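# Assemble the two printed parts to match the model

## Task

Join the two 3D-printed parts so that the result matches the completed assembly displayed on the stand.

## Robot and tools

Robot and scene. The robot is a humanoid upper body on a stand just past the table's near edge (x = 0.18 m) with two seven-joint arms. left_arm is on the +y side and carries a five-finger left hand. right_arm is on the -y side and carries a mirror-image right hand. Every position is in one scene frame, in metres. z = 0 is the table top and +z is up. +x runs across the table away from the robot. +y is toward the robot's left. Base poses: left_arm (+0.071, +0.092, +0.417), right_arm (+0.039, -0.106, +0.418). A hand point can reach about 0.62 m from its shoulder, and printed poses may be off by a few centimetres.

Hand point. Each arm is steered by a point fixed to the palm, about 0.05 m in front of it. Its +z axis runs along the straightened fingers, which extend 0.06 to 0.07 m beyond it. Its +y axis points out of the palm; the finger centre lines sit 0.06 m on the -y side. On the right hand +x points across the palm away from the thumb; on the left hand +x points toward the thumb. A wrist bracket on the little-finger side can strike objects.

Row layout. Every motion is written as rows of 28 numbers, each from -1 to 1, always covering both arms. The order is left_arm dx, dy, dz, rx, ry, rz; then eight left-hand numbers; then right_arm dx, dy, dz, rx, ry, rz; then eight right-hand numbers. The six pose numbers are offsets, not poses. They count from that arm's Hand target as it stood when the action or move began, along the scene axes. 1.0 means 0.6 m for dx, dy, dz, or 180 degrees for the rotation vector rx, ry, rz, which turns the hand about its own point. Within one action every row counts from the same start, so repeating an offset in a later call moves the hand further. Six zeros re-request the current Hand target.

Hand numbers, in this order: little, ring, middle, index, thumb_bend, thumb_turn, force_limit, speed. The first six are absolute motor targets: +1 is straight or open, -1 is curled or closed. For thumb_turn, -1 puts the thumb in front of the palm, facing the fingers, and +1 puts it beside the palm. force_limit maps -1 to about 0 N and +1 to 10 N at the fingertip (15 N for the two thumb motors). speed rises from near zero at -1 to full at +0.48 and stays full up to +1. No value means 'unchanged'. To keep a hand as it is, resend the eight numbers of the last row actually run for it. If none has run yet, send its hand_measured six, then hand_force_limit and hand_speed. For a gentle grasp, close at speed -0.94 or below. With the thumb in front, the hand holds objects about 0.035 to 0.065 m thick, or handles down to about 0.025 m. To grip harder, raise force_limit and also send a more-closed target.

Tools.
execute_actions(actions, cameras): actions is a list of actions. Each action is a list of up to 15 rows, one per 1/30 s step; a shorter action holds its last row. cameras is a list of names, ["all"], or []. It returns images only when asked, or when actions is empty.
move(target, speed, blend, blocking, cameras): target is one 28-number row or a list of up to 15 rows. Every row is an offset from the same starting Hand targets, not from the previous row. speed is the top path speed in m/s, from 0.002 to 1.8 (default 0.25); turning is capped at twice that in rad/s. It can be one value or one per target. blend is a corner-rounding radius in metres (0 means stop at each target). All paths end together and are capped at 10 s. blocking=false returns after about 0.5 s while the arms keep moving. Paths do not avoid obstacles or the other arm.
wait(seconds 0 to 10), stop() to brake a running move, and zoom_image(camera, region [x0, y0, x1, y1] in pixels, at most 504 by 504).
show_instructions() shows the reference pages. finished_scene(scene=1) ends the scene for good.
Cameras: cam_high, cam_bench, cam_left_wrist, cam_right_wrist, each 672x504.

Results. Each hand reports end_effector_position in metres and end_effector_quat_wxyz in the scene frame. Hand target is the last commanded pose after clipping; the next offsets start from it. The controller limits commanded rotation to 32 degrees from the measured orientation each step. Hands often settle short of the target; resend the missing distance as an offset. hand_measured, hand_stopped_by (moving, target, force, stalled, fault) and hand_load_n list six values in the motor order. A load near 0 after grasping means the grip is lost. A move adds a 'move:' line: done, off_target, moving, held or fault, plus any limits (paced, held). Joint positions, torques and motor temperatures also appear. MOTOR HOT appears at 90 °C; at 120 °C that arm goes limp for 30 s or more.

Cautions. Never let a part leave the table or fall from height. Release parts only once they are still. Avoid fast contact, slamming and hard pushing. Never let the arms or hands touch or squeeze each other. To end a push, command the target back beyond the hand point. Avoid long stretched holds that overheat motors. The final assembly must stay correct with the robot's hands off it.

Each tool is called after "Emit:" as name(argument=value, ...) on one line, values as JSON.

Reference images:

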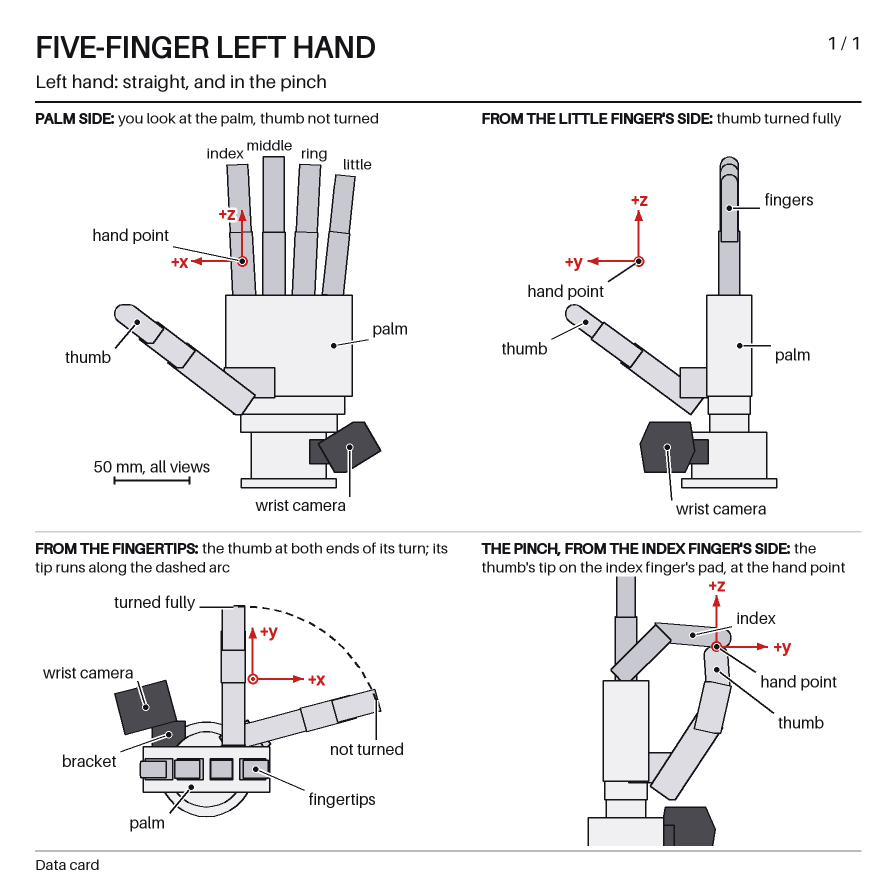

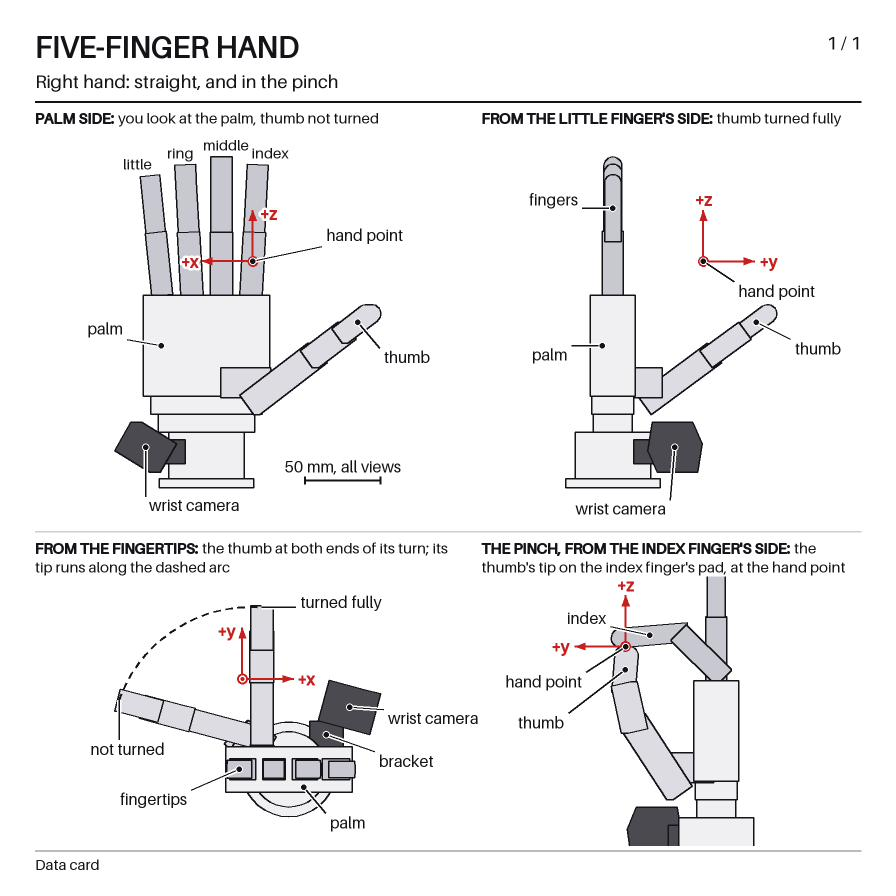

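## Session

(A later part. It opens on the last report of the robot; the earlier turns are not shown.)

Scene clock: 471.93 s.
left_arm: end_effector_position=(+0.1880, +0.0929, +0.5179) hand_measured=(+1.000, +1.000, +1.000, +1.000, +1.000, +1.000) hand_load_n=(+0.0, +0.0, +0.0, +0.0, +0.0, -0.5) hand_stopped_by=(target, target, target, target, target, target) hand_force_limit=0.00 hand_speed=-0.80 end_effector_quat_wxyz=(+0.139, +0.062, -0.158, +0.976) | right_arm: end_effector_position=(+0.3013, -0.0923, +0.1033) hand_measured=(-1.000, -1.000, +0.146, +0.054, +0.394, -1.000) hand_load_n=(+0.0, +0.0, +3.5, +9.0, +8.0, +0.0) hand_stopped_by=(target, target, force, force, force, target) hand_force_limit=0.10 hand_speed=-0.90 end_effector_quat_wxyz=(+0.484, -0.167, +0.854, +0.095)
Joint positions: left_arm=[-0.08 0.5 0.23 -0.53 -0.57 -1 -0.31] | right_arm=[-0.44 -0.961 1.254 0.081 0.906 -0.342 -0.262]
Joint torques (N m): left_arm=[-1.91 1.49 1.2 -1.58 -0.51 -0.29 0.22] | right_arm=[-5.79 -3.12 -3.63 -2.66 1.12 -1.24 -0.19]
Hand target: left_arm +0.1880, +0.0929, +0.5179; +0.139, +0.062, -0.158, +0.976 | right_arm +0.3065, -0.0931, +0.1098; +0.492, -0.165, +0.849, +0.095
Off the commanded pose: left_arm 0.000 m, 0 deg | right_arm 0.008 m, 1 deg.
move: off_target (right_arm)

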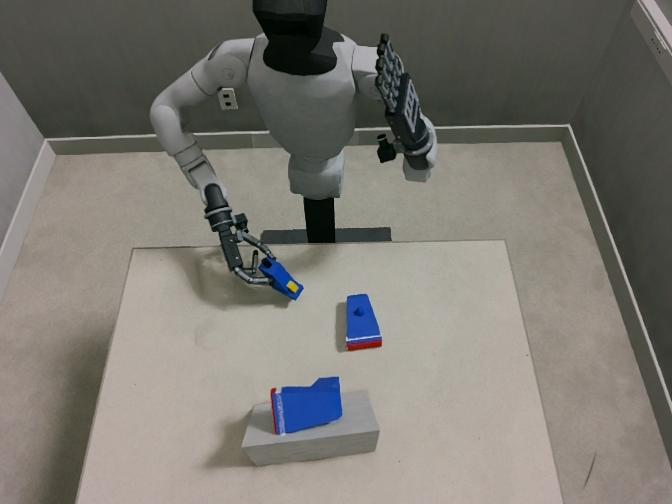

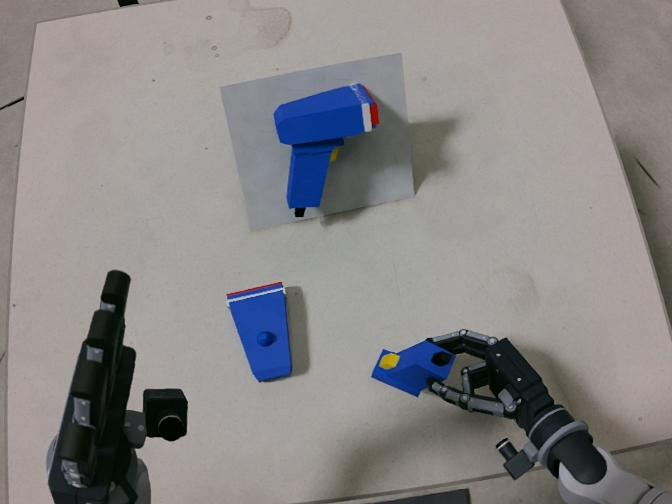

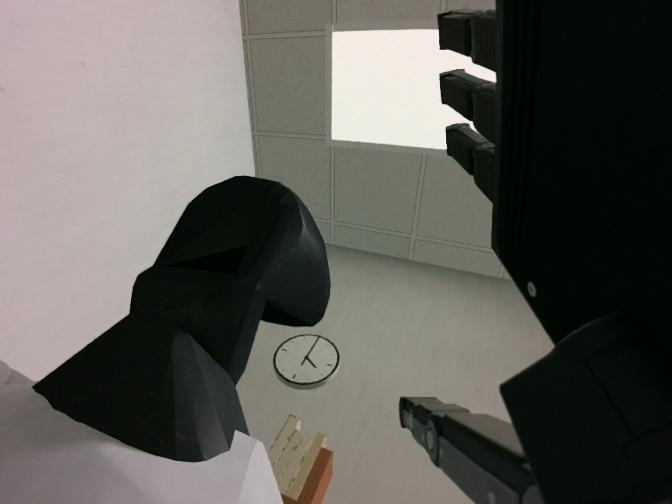

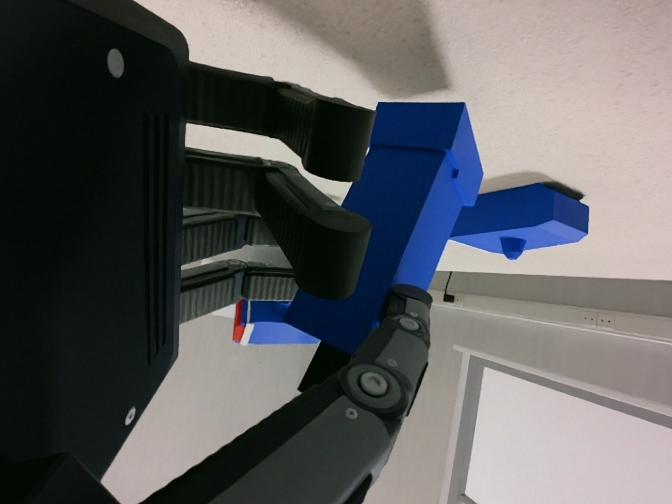

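Emit:
move(target=[0.237,0.178,-0.33,-0.0096,0.452,0.147,1,1,1,1,1,1,0,-0.8,-0.06,-0.128,0.12,0,0,0,-1,-1,-0.7,-0.7,-0.4,-1,0.1,-0.9], speed=0.25, cameras=["cam_bench","cam_right_wrist"])

Scene clock: 568.80 s.
left_arm: end_effector_position=(+0.3300, +0.1989, +0.3178) hand_measured=(+1.000, +1.000, +1.000, +1.000, +1.000, +1.000) hand_load_n=(+0.0, +0.0, +0.0, +0.5, +0.0, +0.0) hand_stopped_by=(target, target, target, target, target, target) hand_force_limit=0.00 hand_speed=-0.80 end_effector_quat_wxyz=(+0.002, +0.708, +0.002, +0.707) | right_arm: end_effector_position=(+0.2716, -0.1697, +0.1794) hand_measured=(-1.000, -1.000, +0.146, +0.054, +0.394, -1.000) hand_load_n=(+0.0, +0.0, +3.5, +9.0, +8.0, +0.0) hand_stopped_by=(target, target, force, force, force, target) hand_force_limit=0.10 hand_speed=-0.90 end_effector_quat_wxyz=(+0.491, -0.167, +0.850, +0.093)
Joint positions: left_arm=[0.741 0.667 0.297 -0.546 -0.785 -0.353 0.084] | right_arm=[-0.339 -1.511 1.25 -0.192 1.099 -0.573 -0.07]
Joint torques (N m): left_arm=[0.89 1.65 3.09 -2.2 -0.42 -1.04 0.15] | right_arm=[-3.07 -5.11 -2.66 -1.82 1.16 -1.5 -0.06]
Motor temperatures (°C): left_arm=[45 49 35 44 35 38 34] | right_arm=[50 55 48 47 41 35 30]
Hand target: left_arm +0.3302, +0.1997, +0.3199; +0.000, +0.707, +0.000, +0.707 | right_arm +0.2705, -0.1699, +0.1818; +0.492, -0.165, +0.849, +0.095
Off the commanded pose: left_arm 0.002 m, 0 deg | right_arm 0.003 m, 0 deg.
move: done
Images, in order (width x height): cam_bench 672x504, cam_right_wrist 672x504.

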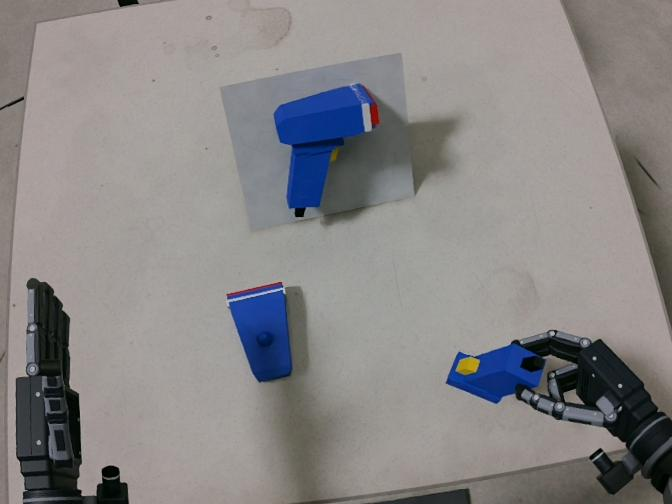

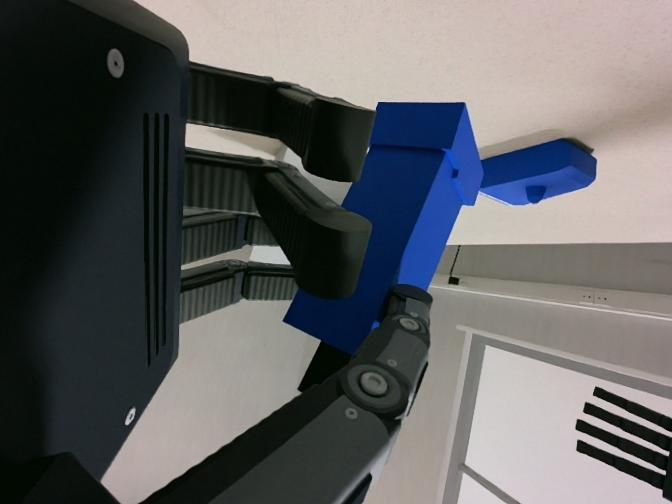

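Emit:
move(target=[[-0.067,-0.05,-0.15,0.033,0.2485,-0.0794,1,1,1,1,1,1,0,-0.8,0,0,0,0,0,0,-1,-1,-0.7,-0.7,-0.4,-1,0.1,-0.9],[-0.067,-0.117,-0.343,0.033,0.2485,-0.0794,1,1,1,1,1,1,0,-0.8,0,0,0,0,0,0,-1,-1,-0.7,-0.7,-0.4,-1,0.1,-0.9]], speed=0.25, cameras=["cam_bench","cam_high","cam_left_wrist"])

Scene clock: 581.70 s.
left_arm: end_effector_position=(+0.2915, +0.1307, +0.1160) hand_measured=(+1.000, +1.000, +1.000, +1.000, +1.000, +1.000) hand_load_n=(+0.0, +0.0, +0.0, +0.0, +0.0, +0.0) hand_stopped_by=(target, target, target, target, target, target) hand_force_limit=0.00 hand_speed=-0.80 end_effector_quat_wxyz=(+0.048, +0.915, -0.123, +0.381) | right_arm: end_effector_position=(+0.2716, -0.1697, +0.1794) hand_measured=(-1.000, -1.000, +0.146, +0.054, +0.394, -1.000) hand_load_n=(+0.0, +0.5, +3.5, +9.0, +8.0, +0.0) hand_stopped_by=(target, target, force, force, force, target) hand_force_limit=0.10 hand_speed=-0.90 end_effector_quat_wxyz=(+0.491, -0.167, +0.850, +0.093)
Joint positions: left_arm=[0.487 1.029 -0.206 -0.412 -0.91 0.15 0.25] | right_arm=[-0.339 -1.511 1.25 -0.192 1.099 -0.573 -0.07]
Joint torques (N m): left_arm=[-0.57 1.24 1.23 -1 -0.05 -0.89 -0.02] | right_arm=[-3.08 -5.32 -2.93 -1.66 1.26 -1.47 -0.09]
Motor temperatures (°C): left_arm=[45 48 36 44 35 38 33] | right_arm=[49 59 48 46 41 35 30]
Hand target: left_arm +0.2900, +0.1295, +0.1141; +0.050, +0.916, -0.122, +0.380 | right_arm +0.2705, -0.1699, +0.1818; +0.492, -0.165, +0.849, +0.095
Off the commanded pose: left_arm 0.003 m, 0 deg | right_arm 0.003 m, 0 deg.
move: done
Images, in order (width x height): cam_high 672x504, cam_bench 672x504, cam_left_wrist 672x504.

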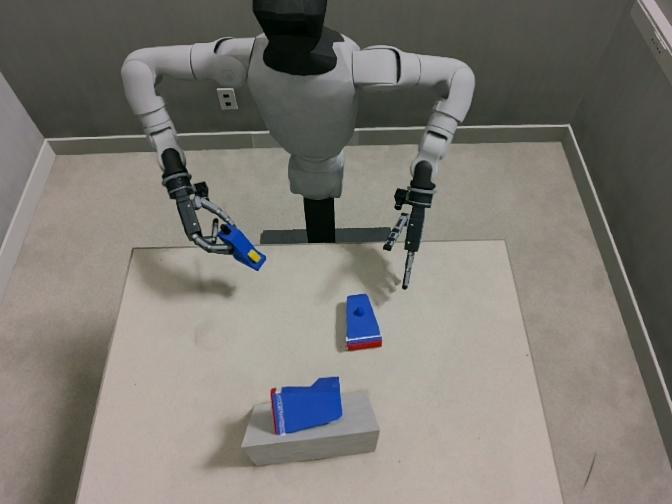

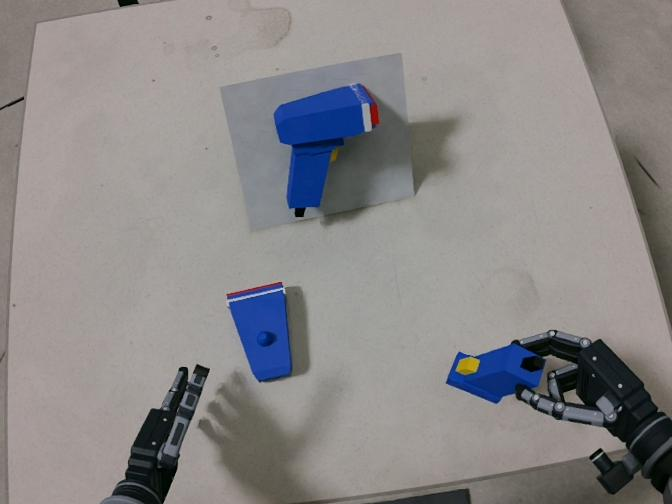

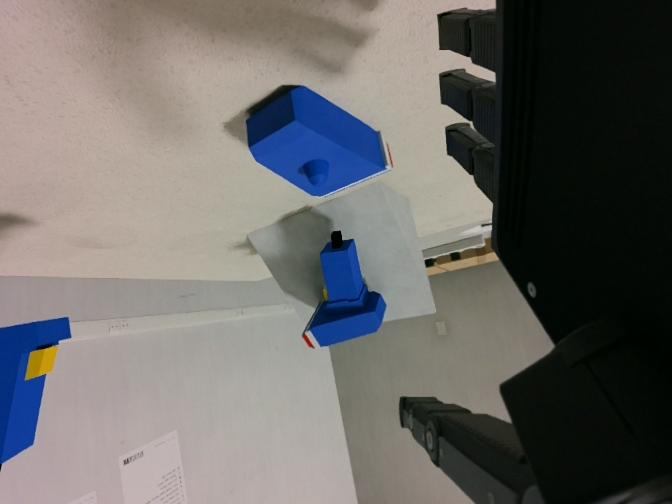

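Emit:
move(target=[[0,0,-0.02,0,0,0,1,1,1,1,1,1,0,-0.8,0,0,0,0,0,0,-1,-1,-0.7,-0.7,-0.4,-1,0.1,-0.9],[0,-0.115,-0.02,0,0,0,1,1,1,1,1,1,0,-0.8,0,0,0,0,0,0,-1,-1,-0.7,-0.7,-0.4,-1,0.1,-0.9]], speed=0.08, cameras=["cam_bench","cam_high","cam_left_wrist"])

Scene clock: 606.90 s.
left_arm: end_effector_position=(+0.2915, +0.0638, +0.1019) hand_measured=(+1.000, +1.000, +1.000, +1.000, +1.000, +1.000) hand_load_n=(+0.0, +0.0, +0.0, +0.0, -0.5, +0.0) hand_stopped_by=(target, target, target, target, target, target) hand_force_limit=0.00 hand_speed=-0.80 end_effector_quat_wxyz=(+0.047, +0.916, -0.121, +0.380) | right_arm: end_effector_position=(+0.2716, -0.1697, +0.1794) hand_measured=(-1.000, -1.000, +0.146, +0.054, +0.394, -1.000) hand_load_n=(+0.0, +0.0, +3.5, +9.0, +8.0, +0.0) hand_stopped_by=(target, target, force, force, force, target) hand_force_limit=0.10 hand_speed=-0.90 end_effector_quat_wxyz=(+0.491, -0.167, +0.850, +0.093)
Joint positions: left_arm=[0.271 0.815 -0.434 -0.494 -0.801 0.34 0.513] | right_arm=[-0.339 -1.511 1.25 -0.192 1.099 -0.573 -0.07]
Joint torques (N m): left_arm=[-0.92 0.96 0.71 -2.32 0.04 -0.68 0.14] | right_arm=[-3.22 -5.18 -2.73 -1.73 1.19 -1.5 -0.08]
Motor temperatures (°C): left_arm=[44 48 35 44 35 38 33] | right_arm=[49 62 47 46 41 36 30]
Hand target: left_arm +0.2900, +0.0605, +0.1021; +0.050, +0.916, -0.122, +0.380 | right_arm +0.2705, -0.1699, +0.1818; +0.492, -0.165, +0.849, +0.095
Off the commanded pose: left_arm 0.004 m, 0 deg | right_arm 0.003 m, 0 deg.
move: off_target (left_arm)
Images, in order (width x height): cam_high 672x504, cam_bench 672x504, cam_left_wrist 672x504.

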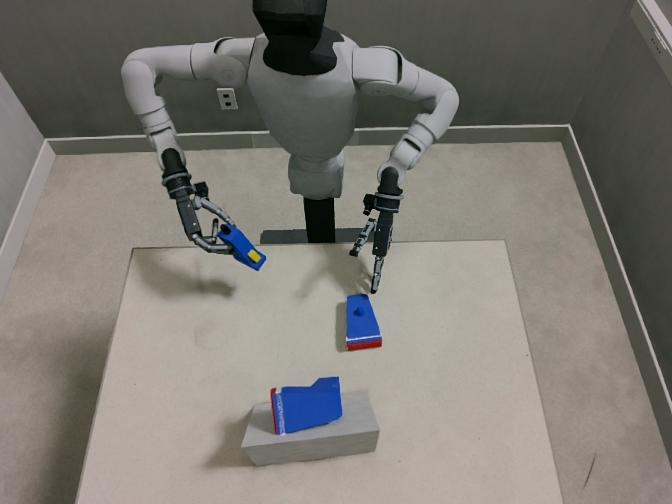

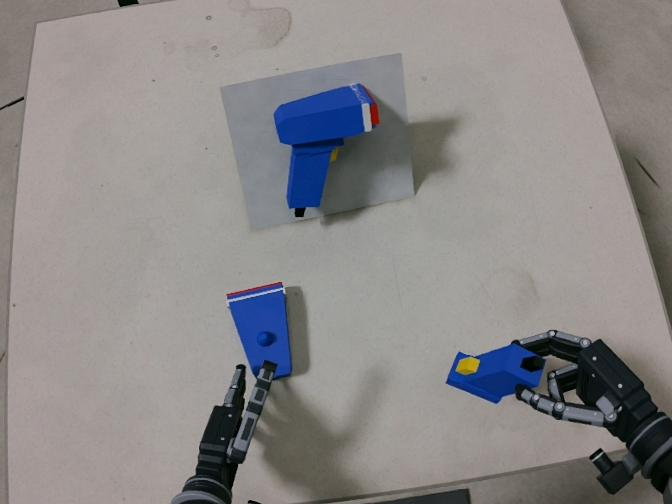

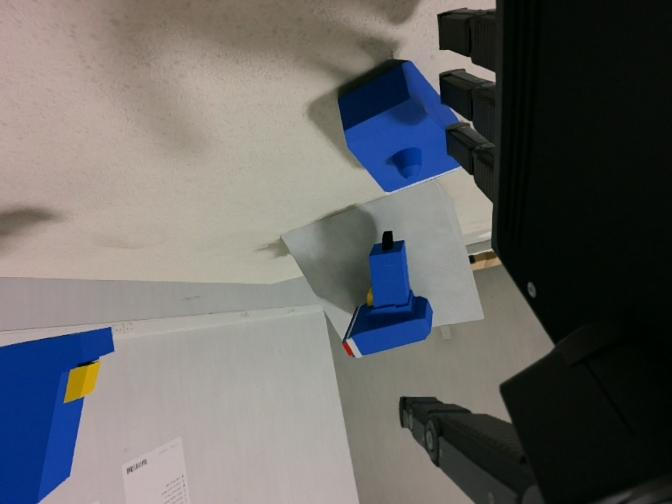

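Emit:
move(target=[[0,-0.085,0,0,0,0,1,1,1,1,1,1,0,-0.8,0,0,0,0,0,0,-1,-1,-0.7,-0.7,-0.4,-1,0.1,-0.9]], speed=0.08, cameras=["cam_bench","cam_high","cam_left_wrist"])

Scene clock: 612.90 s.
left_arm: end_effector_position=(+0.2907, +0.0118, +0.1016) hand_measured=(+1.000, +1.000, +1.000, +1.000, +1.000, +1.000) hand_load_n=(+0.0, +0.0, +0.0, +0.0, +0.0, +0.0) hand_stopped_by=(target, target, target, target, target, target) hand_force_limit=0.00 hand_speed=-0.80 end_effector_quat_wxyz=(+0.049, +0.916, -0.120, +0.379) | right_arm: end_effector_position=(+0.2716, -0.1697, +0.1794) hand_measured=(-1.000, -1.000, +0.146, +0.054, +0.394, -1.000) hand_load_n=(+0.0, +0.0, +3.5, +9.0, +8.0, +0.5) hand_stopped_by=(target, target, force, force, force, target) hand_force_limit=0.10 hand_speed=-0.90 end_effector_quat_wxyz=(+0.491, -0.167, +0.850, +0.093)
Joint positions: left_arm=[0.13 0.631 -0.58 -0.521 -0.756 0.484 0.706] | right_arm=[-0.339 -1.511 1.25 -0.192 1.099 -0.573 -0.07]
Joint torques (N m): left_arm=[-1.33 0.54 0.44 -2.45 0.06 -0.62 0.14] | right_arm=[-3.19 -5.24 -2.72 -1.79 1.22 -1.48 -0.09]
Motor temperatures (°C): left_arm=[44 48 35 44 35 38 33] | right_arm=[48 62 47 46 41 36 30]
Hand target: left_arm +0.2900, +0.0095, +0.1021; +0.050, +0.916, -0.122, +0.380 | right_arm +0.2705, -0.1699, +0.1818; +0.492, -0.165, +0.849, +0.095
Off the commanded pose: left_arm 0.003 m, 0 deg | right_arm 0.003 m, 0 deg.
move: done
Images, in order (width x height): cam_high 672x504, cam_bench 672x504, cam_left_wrist 672x504.

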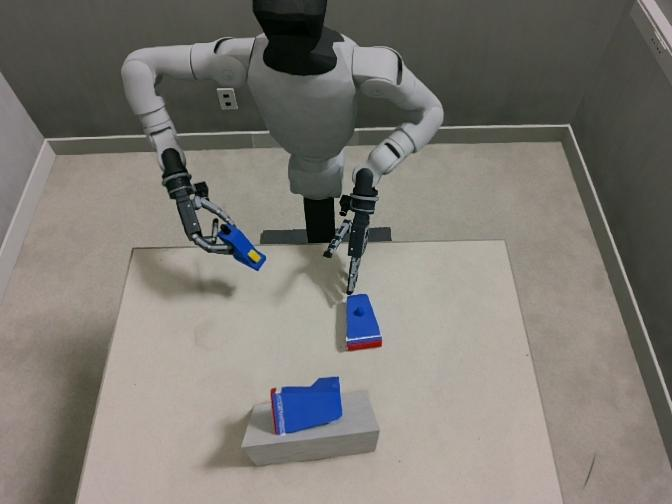

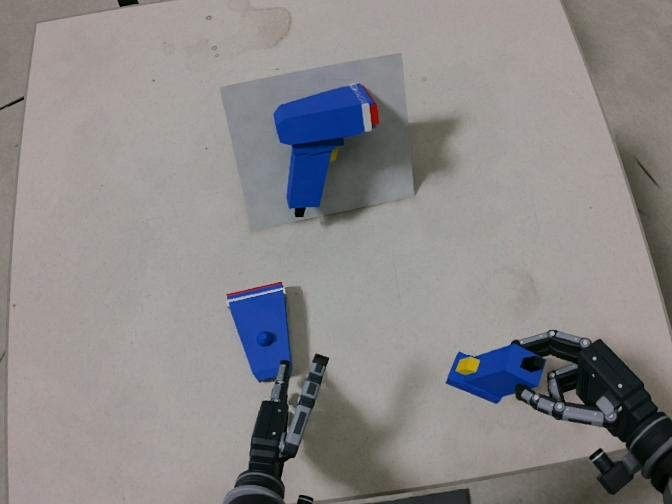

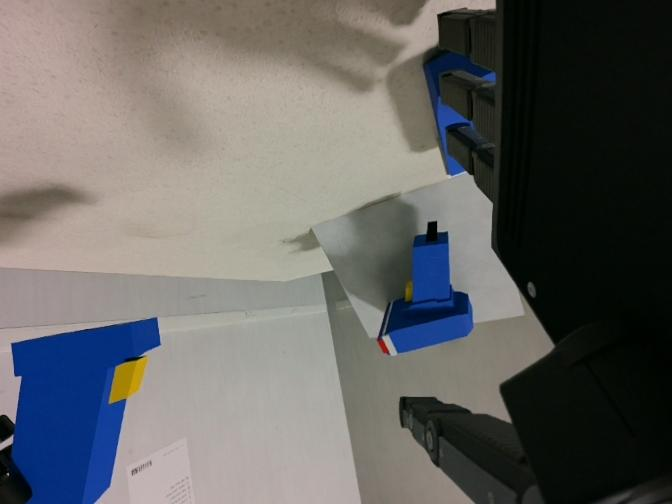

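Emit:
move(target=[[0,0.135,0,0,0,0,1,1,1,1,1,1,0,-0.8,0,0,0,0,0,0,-1,-1,-0.7,-0.7,-0.4,-1,0.1,-0.9],[0.067,0.135,0,0,0,0,1,1,1,1,1,1,0,-0.8,0,0,0,0,0,0,-1,-1,-0.7,-0.7,-0.4,-1,0.1,-0.9]], speed=0.15, cameras=["cam_bench","cam_high","cam_left_wrist"])

Scene clock: 626.27 s.
left_arm: end_effector_position=(+0.3309, +0.0885, +0.1041) hand_measured=(+1.000, +1.000, +1.000, +1.000, +1.000, +1.000) hand_load_n=(+0.0, +0.0, +0.0, +0.0, +0.0, -0.5) hand_stopped_by=(target, target, target, target, target, target) hand_force_limit=0.00 hand_speed=-0.80 end_effector_quat_wxyz=(+0.052, +0.914, -0.122, +0.383) | right_arm: end_effector_position=(+0.2716, -0.1697, +0.1794) hand_measured=(-1.000, -1.000, +0.146, +0.054, +0.394, -1.000) hand_load_n=(+0.0, +0.0, +3.5, +9.0, +8.0, +0.0) hand_stopped_by=(target, target, force, force, force, target) hand_force_limit=0.10 hand_speed=-0.90 end_effector_quat_wxyz=(+0.491, -0.167, +0.850, +0.093)
Joint positions: left_arm=[0.149 0.897 -0.351 -0.349 -0.922 0.348 0.375] | right_arm=[-0.339 -1.511 1.25 -0.192 1.099 -0.573 -0.07]
Joint torques (N m): left_arm=[-1.34 1.92 1.98 -1.33 -0.29 -0.7 -0.02] | right_arm=[-3.28 -5.23 -2.68 -1.83 1.36 -1.5 -0.07]
Motor temperatures (°C): left_arm=[44 48 35 45 35 38 33] | right_arm=[48 63 47 46 41 36 30]
Hand target: left_arm +0.3302, +0.0905, +0.1021; +0.050, +0.916, -0.122, +0.380 | right_arm +0.2705, -0.1699, +0.1818; +0.492, -0.165, +0.849, +0.095
Off the commanded pose: left_arm 0.003 m, 0 deg | right_arm 0.003 m, 0 deg.
move: done
Images, in order (width x height): cam_high 672x504, cam_bench 672x504, cam_left_wrist 672x504.

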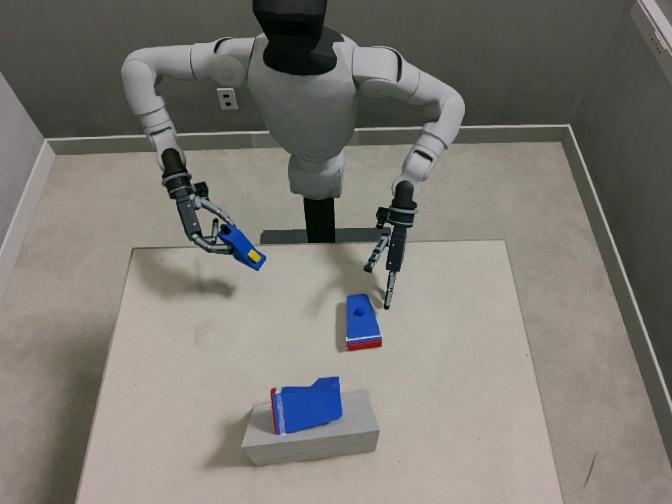

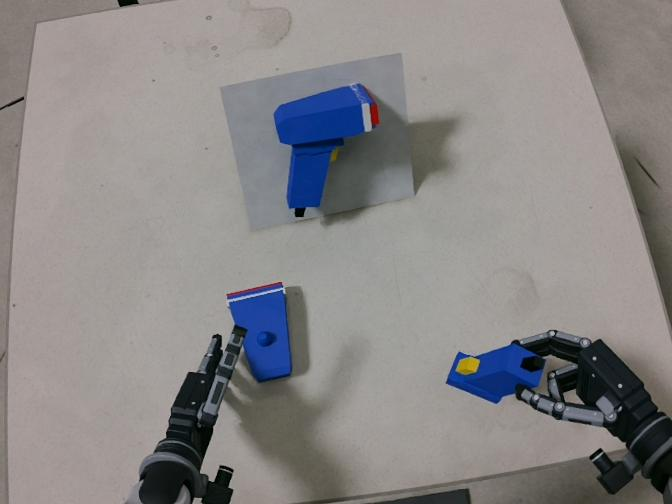

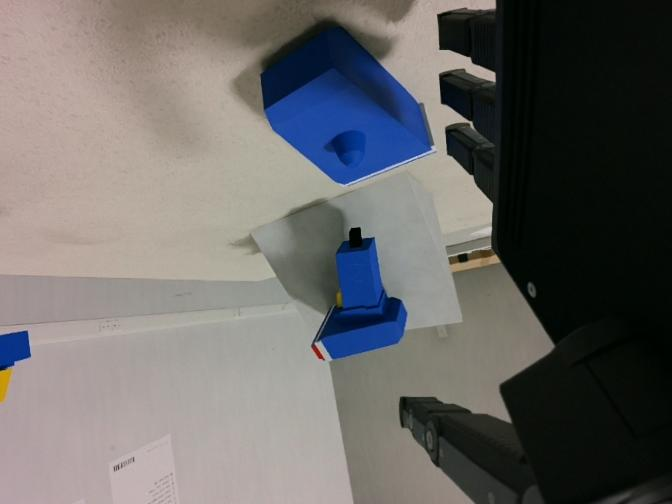

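Emit:
move(target=[[-0.02,0,0,0,0,0,1,1,1,1,1,1,0,-0.8,0,0,0,0,0,0,-1,-1,-0.7,-0.7,-0.4,-1,0.1,-0.9],[-0.02,-0.1,0,0,0,0,1,1,1,1,1,1,0,-0.8,0,0,0,0,0,0,-1,-1,-0.7,-0.7,-0.4,-1,0.1,-0.9]], speed=0.08, cameras=["cam_bench","cam_high","cam_left_wrist"])

Scene clock: 639.23 s.
left_arm: end_effector_position=(+0.3194, +0.0340, +0.1016) hand_measured=(+1.000, +1.000, +1.000, +1.000, +1.000, +1.000) hand_load_n=(+0.0, +0.0, +0.0, +0.0, +0.0, +0.0) hand_stopped_by=(target, target, target, target, target, target) hand_force_limit=0.00 hand_speed=-0.80 end_effector_quat_wxyz=(+0.047, +0.916, -0.119, +0.379) | right_arm: end_effector_position=(+0.2716, -0.1697, +0.1794) hand_measured=(-1.000, -1.000, +0.146, +0.054, +0.394, -1.000) hand_load_n=(+0.0, +0.0, +3.5, +9.0, +8.0, +0.5) hand_stopped_by=(target, target, force, force, force, target) hand_force_limit=0.10 hand_speed=-0.90 end_effector_quat_wxyz=(+0.491, -0.167, +0.850, +0.093)
Joint positions: left_arm=[0.056 0.721 -0.495 -0.446 -0.866 0.477 0.621] | right_arm=[-0.339 -1.511 1.25 -0.192 1.099 -0.573 -0.07]
Joint torques (N m): left_arm=[-1.87 0.81 0.76 -2.38 0.05 -0.64 0.13] | right_arm=[-3.21 -5.24 -2.84 -1.74 1.3 -1.49 -0.08]
Motor temperatures (°C): left_arm=[44 49 35 45 35 38 33] | right_arm=[48 63 47 46 41 36 30]
Hand target: left_arm +0.3182, +0.0305, +0.1021; +0.050, +0.916, -0.122, +0.380 | right_arm +0.2705, -0.1699, +0.1818; +0.492, -0.165, +0.849, +0.095
Off the commanded pose: left_arm 0.004 m, 0 deg | right_arm 0.003 m, 0 deg.
move: off_target (left_arm)
Images, in order (width x height): cam_high 672x504, cam_bench 672x504, cam_left_wrist 672x504.

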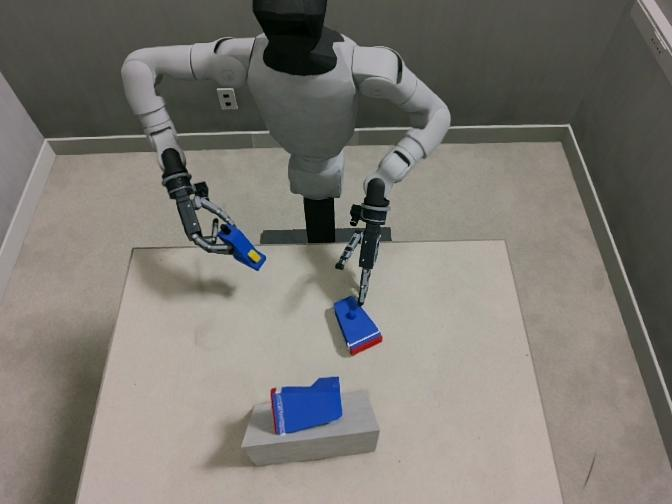

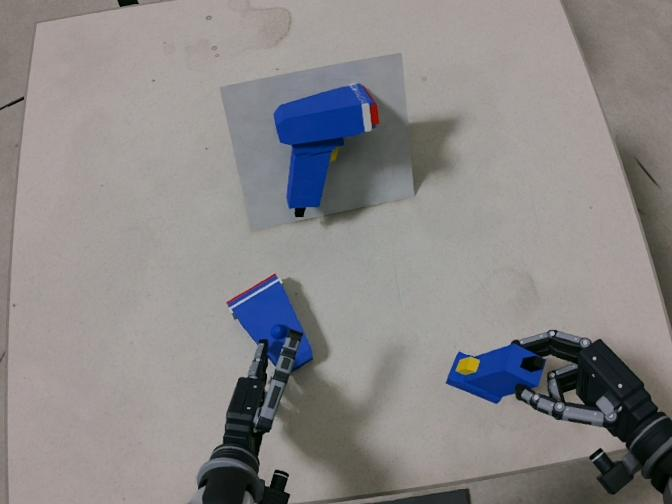

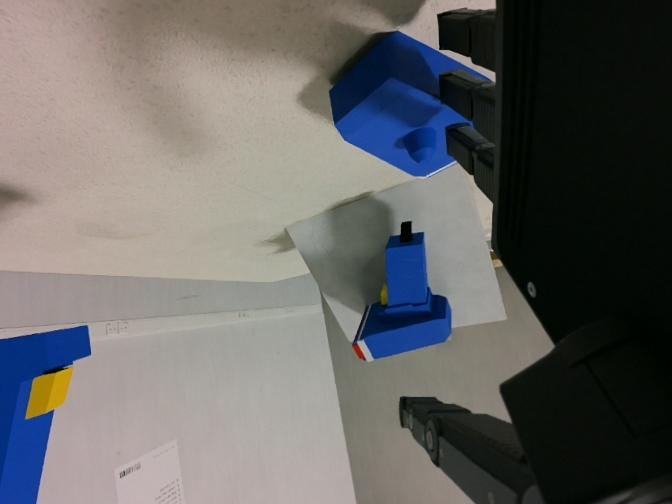

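Emit:
move(target=[[0,-0.06,0,0,0,0,1,1,1,1,1,1,0,-0.8,0,0,0,0,0,0,-1,-1,-0.7,-0.7,-0.4,-1,0.1,-0.9]], speed=0.08, cameras=["cam_bench","cam_high","cam_left_wrist"])

Scene clock: 643.73 s.
left_arm: end_effector_position=(+0.3186, -0.0055, +0.1048) hand_measured=(+1.000, +1.000, +1.000, +1.000, +1.000, +1.000) hand_load_n=(+0.0, +0.0, +0.0, +0.0, +0.0, -0.5) hand_stopped_by=(target, target, target, target, target, target) hand_force_limit=0.00 hand_speed=-0.80 end_effector_quat_wxyz=(+0.054, +0.915, -0.119, +0.381) | right_arm: end_effector_position=(+0.2716, -0.1697, +0.1794) hand_measured=(-1.000, -1.000, +0.146, +0.054, +0.394, -1.000) hand_load_n=(+0.0, +0.0, +3.5, +9.0, +8.0, +0.0) hand_stopped_by=(target, target, force, force, force, target) hand_force_limit=0.10 hand_speed=-0.90 end_effector_quat_wxyz=(+0.491, -0.167, +0.850, +0.093)
Joint positions: left_arm=[-0.035 0.579 -0.582 -0.446 -0.84 0.554 0.746] | right_arm=[-0.339 -1.511 1.25 -0.192 1.099 -0.573 -0.07]
Joint torques (N m): left_arm=[-2.17 0.45 0.63 -1.61 0.14 -0.6 0.14] | right_arm=[-3.27 -5.17 -2.87 -1.7 1.24 -1.5 -0.07]
Motor temperatures (°C): left_arm=[45 48 35 45 35 38 33] | right_arm=[48 64 47 46 41 36 30]
Hand target: left_arm +0.3182, -0.0055, +0.1021; +0.050, +0.916, -0.122, +0.380 | right_arm +0.2705, -0.1699, +0.1818; +0.492, -0.165, +0.849, +0.095
Off the commanded pose: left_arm 0.003 m, 1 deg | right_arm 0.003 m, 0 deg.
move: done
Images, in order (width x height): cam_high 672x504, cam_bench 672x504, cam_left_wrist 672x504.

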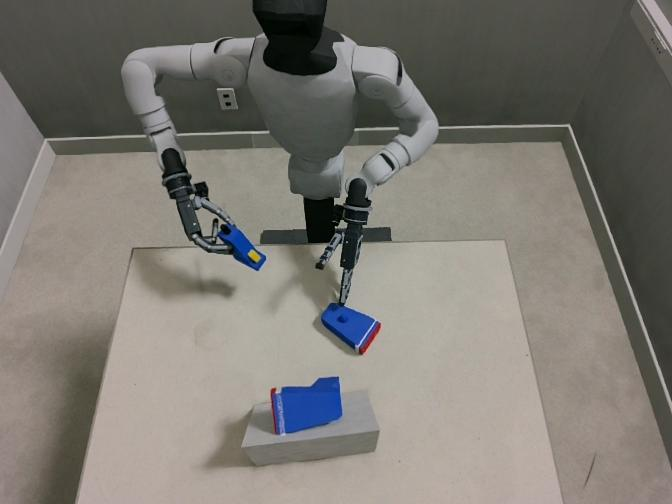

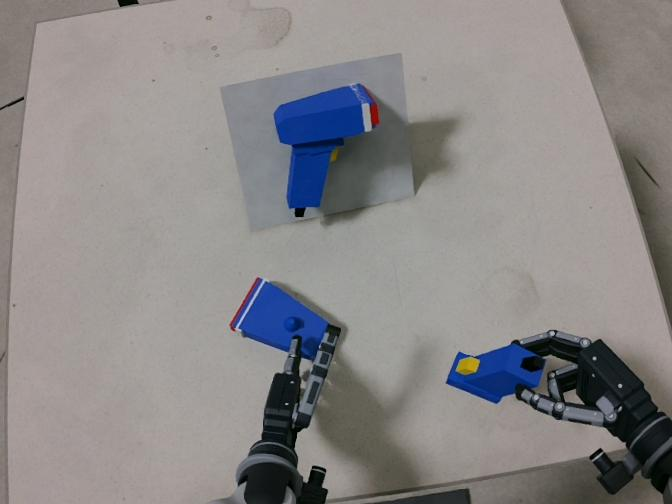

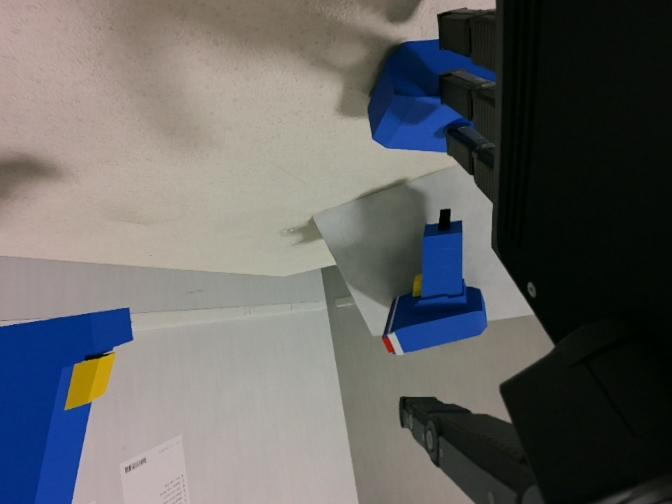

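Emit:
move(target=[[-0.03,0.02,0.02,0,0,0,1,1,1,1,1,1,0,-0.8,0,0,0,0,0,0,-1,-1,-0.7,-0.7,-0.4,-1,0.1,-0.9],[-0.05,0.07,0.22,0,0,0,1,1,1,1,1,1,0,-0.8,0,0,0.03,0,0,0,-1,-1,-0.7,-0.7,-0.4,-1,0.1,-0.9],[-0.03,0.5,0.35,0,0,0,1,1,1,1,1,1,0,-0.8,0,0,0.03,0,0,0,-1,-1,-0.7,-0.7,-0.4,-1,0.1,-0.9]], speed=0.25, blend=0.02, cameras=["cam_bench","cam_high"])

Emit:
move(target=[0,0,0,0,0,0,1,1,1,1,1,1,0,-0.8,0.116,0.317,0.02,0,0,0,-1,-1,-0.7,-0.7,-0.4,-1,0.1,-0.9], speed=0.15, cameras=["all"])

Scene clock: 670.17 s.
left_arm: end_effector_position=(+0.3009, +0.2950, +0.3153) hand_measured=(+1.000, +1.000, +1.000, +1.000, +1.000, +1.000) hand_load_n=(+0.0, +0.0, +0.0, +0.0, +0.0, +0.0) hand_stopped_by=(target, target, target, target, target, target) hand_force_limit=0.00 hand_speed=-0.80 end_effector_quat_wxyz=(+0.047, +0.914, -0.122, +0.384) | right_arm: end_effector_position=(+0.2709, -0.1709, +0.1967) hand_measured=(-1.000, -1.000, +0.146, +0.054, +0.394, -1.000) hand_load_n=(+0.0, +0.0, +3.5, +9.0, +8.0, +0.0) hand_stopped_by=(target, target, force, force, force, target) hand_force_limit=0.10 hand_speed=-0.90 end_effector_quat_wxyz=(+0.490, -0.160, +0.852, +0.095)
Joint positions: left_arm=[1.171 1.171 1.3 -0.076 -1.152 0.599 -0.798] | right_arm=[-0.14 -1.574 0.987 -0.293 1.119 -0.495 -0.044]
Joint torques (N m): left_arm=[0.12 0.76 2.15 0.72 -0.37 -0.76 -0.01] | right_arm=[-3.08 -5.19 -3.71 -1.67 0.92 -1.26 -0.08]
Motor temperatures (°C): left_arm=[45 47 35 45 35 38 33] | right_arm=[48 64 47 45 41 36 30]
Hand target: left_arm +0.3002, +0.2945, +0.3121; +0.050, +0.916, -0.122, +0.380 | right_arm +0.2705, -0.1699, +0.1998; +0.492, -0.165, +0.849, +0.095
Off the commanded pose: left_arm 0.003 m, 1 deg | right_arm 0.003 m, 1 deg.
joint sent to its limit (right arm) — joint 2 (shoulder roll), lower limit. The joint targets still meet the commanded pose.
move: done; blend cut to 0.0123 m at target 1
Images, in order (width x height): cam_high 672x504, cam_bench 672x504.

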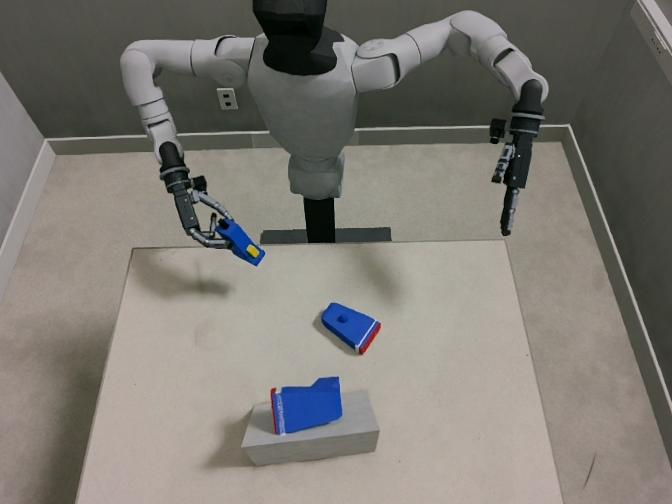

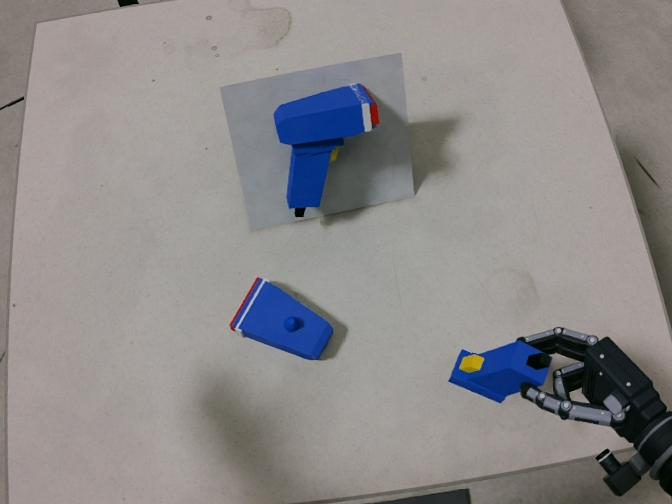

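Scene clock: 672.07 s.
left_arm: end_effector_position=(+0.3010, +0.2949, +0.3153) hand_measured=(+1.000, +1.000, +1.000, +1.000, +1.000, +1.000) hand_load_n=(+0.0, +0.0, +0.0, +0.0, +0.0, +0.0) hand_stopped_by=(target, target, target, target, target, target) hand_force_limit=0.00 hand_speed=-0.80 end_effector_quat_wxyz=(+0.047, +0.914, -0.122, +0.384) | right_arm: end_effector_position=(+0.3360, +0.0199, +0.2076) hand_measured=(-1.000, -1.000, +0.146, +0.054, +0.394, -1.000) hand_load_n=(+0.0, +0.0, +3.5, +9.0, +8.0, +0.0) hand_stopped_by=(target, target, force, force, force, target) hand_force_limit=0.10 hand_speed=-0.90 end_effector_quat_wxyz=(+0.486, -0.168, +0.852, +0.095)
Joint positions: left_arm=[1.171 1.171 1.3 -0.076 -1.152 0.598 -0.798] | right_arm=[-0.698 -0.729 1.032 -0.521 1.13 0.433 -0.833]
Joint torques (N m): left_arm=[0.17 0.76 2.15 0.71 -0.39 -0.76 -0.01] | right_arm=[-7.09 -0.2 -3.92 -1.8 0.85 -0.98 -0.14]
Motor temperatures (°C): left_arm=[45 47 35 44 35 38 33] | right_arm=[49 63 47 45 41 36 30]
Hand target: left_arm +0.3002, +0.2945, +0.3121; +0.050, +0.916, -0.122, +0.380 | right_arm +0.3401, +0.0203, +0.2118; +0.492, -0.165, +0.849, +0.095
Off the commanded pose: left_arm 0.003 m, 1 deg | right_arm 0.006 m, 1 deg.
move: off_target (right_arm)

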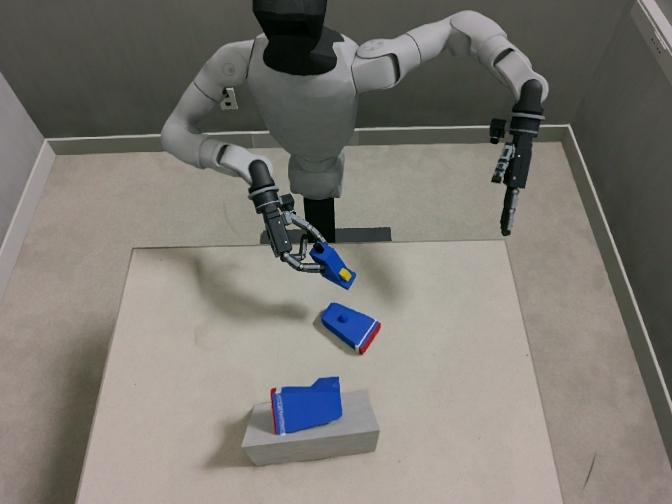

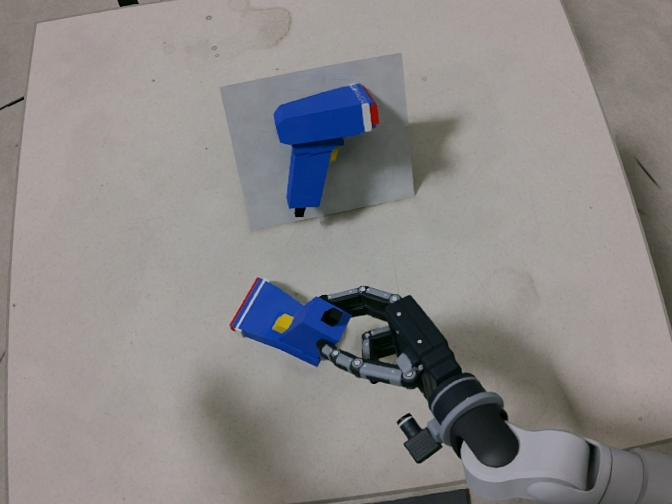

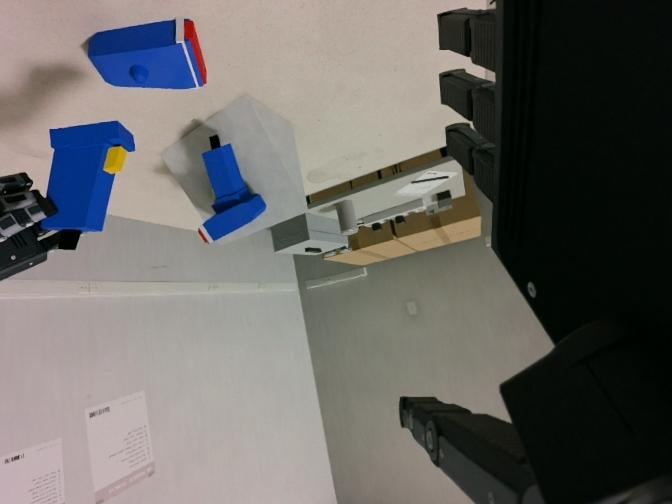

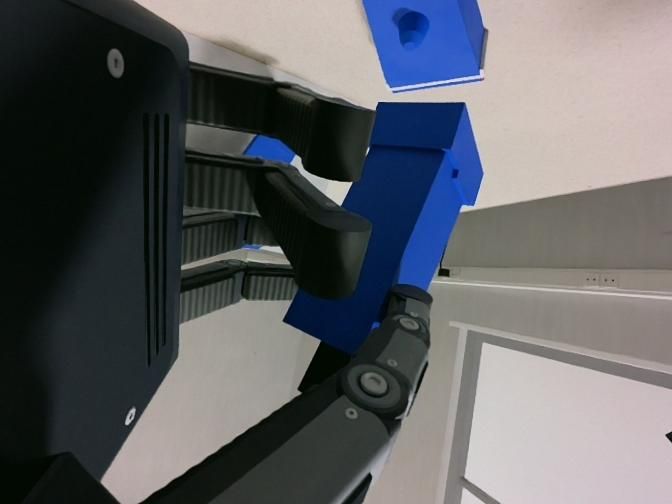

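Emit:
zoom_image(camera="cam_left_wrist", region=[0, 0, 300, 260])

Emit:
zoom_image(camera="cam_high", region=[290, 220, 410, 370])

Emit:
zoom_image(camera="cam_bench", region=[210, 260, 380, 390])

Scaled by 1.680 from the camera's 672x504 image, which has a finer 960x720 frame.

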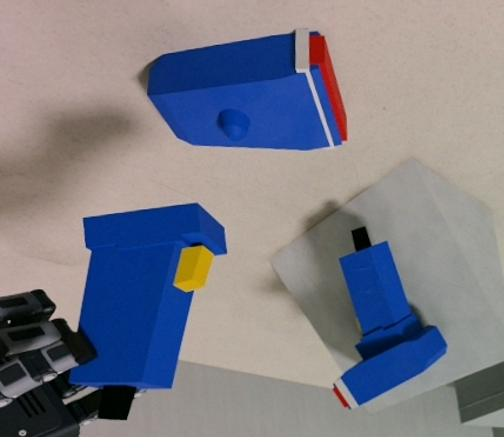

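Scaled by 3.360 from the camera's 672x504 image, which has a finer 960x720 frame.

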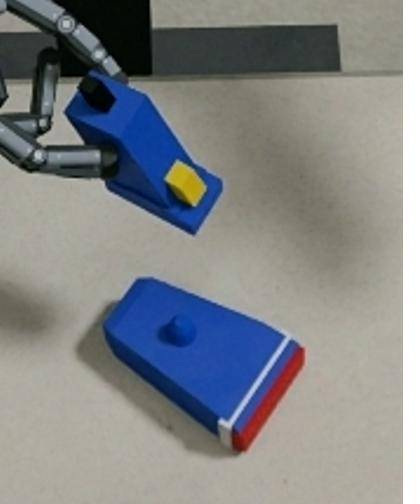

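Scaled by 2.965 from the camera's 672x504 image, which has a finer 960x720 frame.

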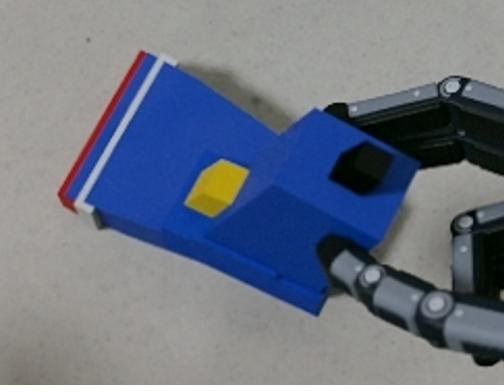

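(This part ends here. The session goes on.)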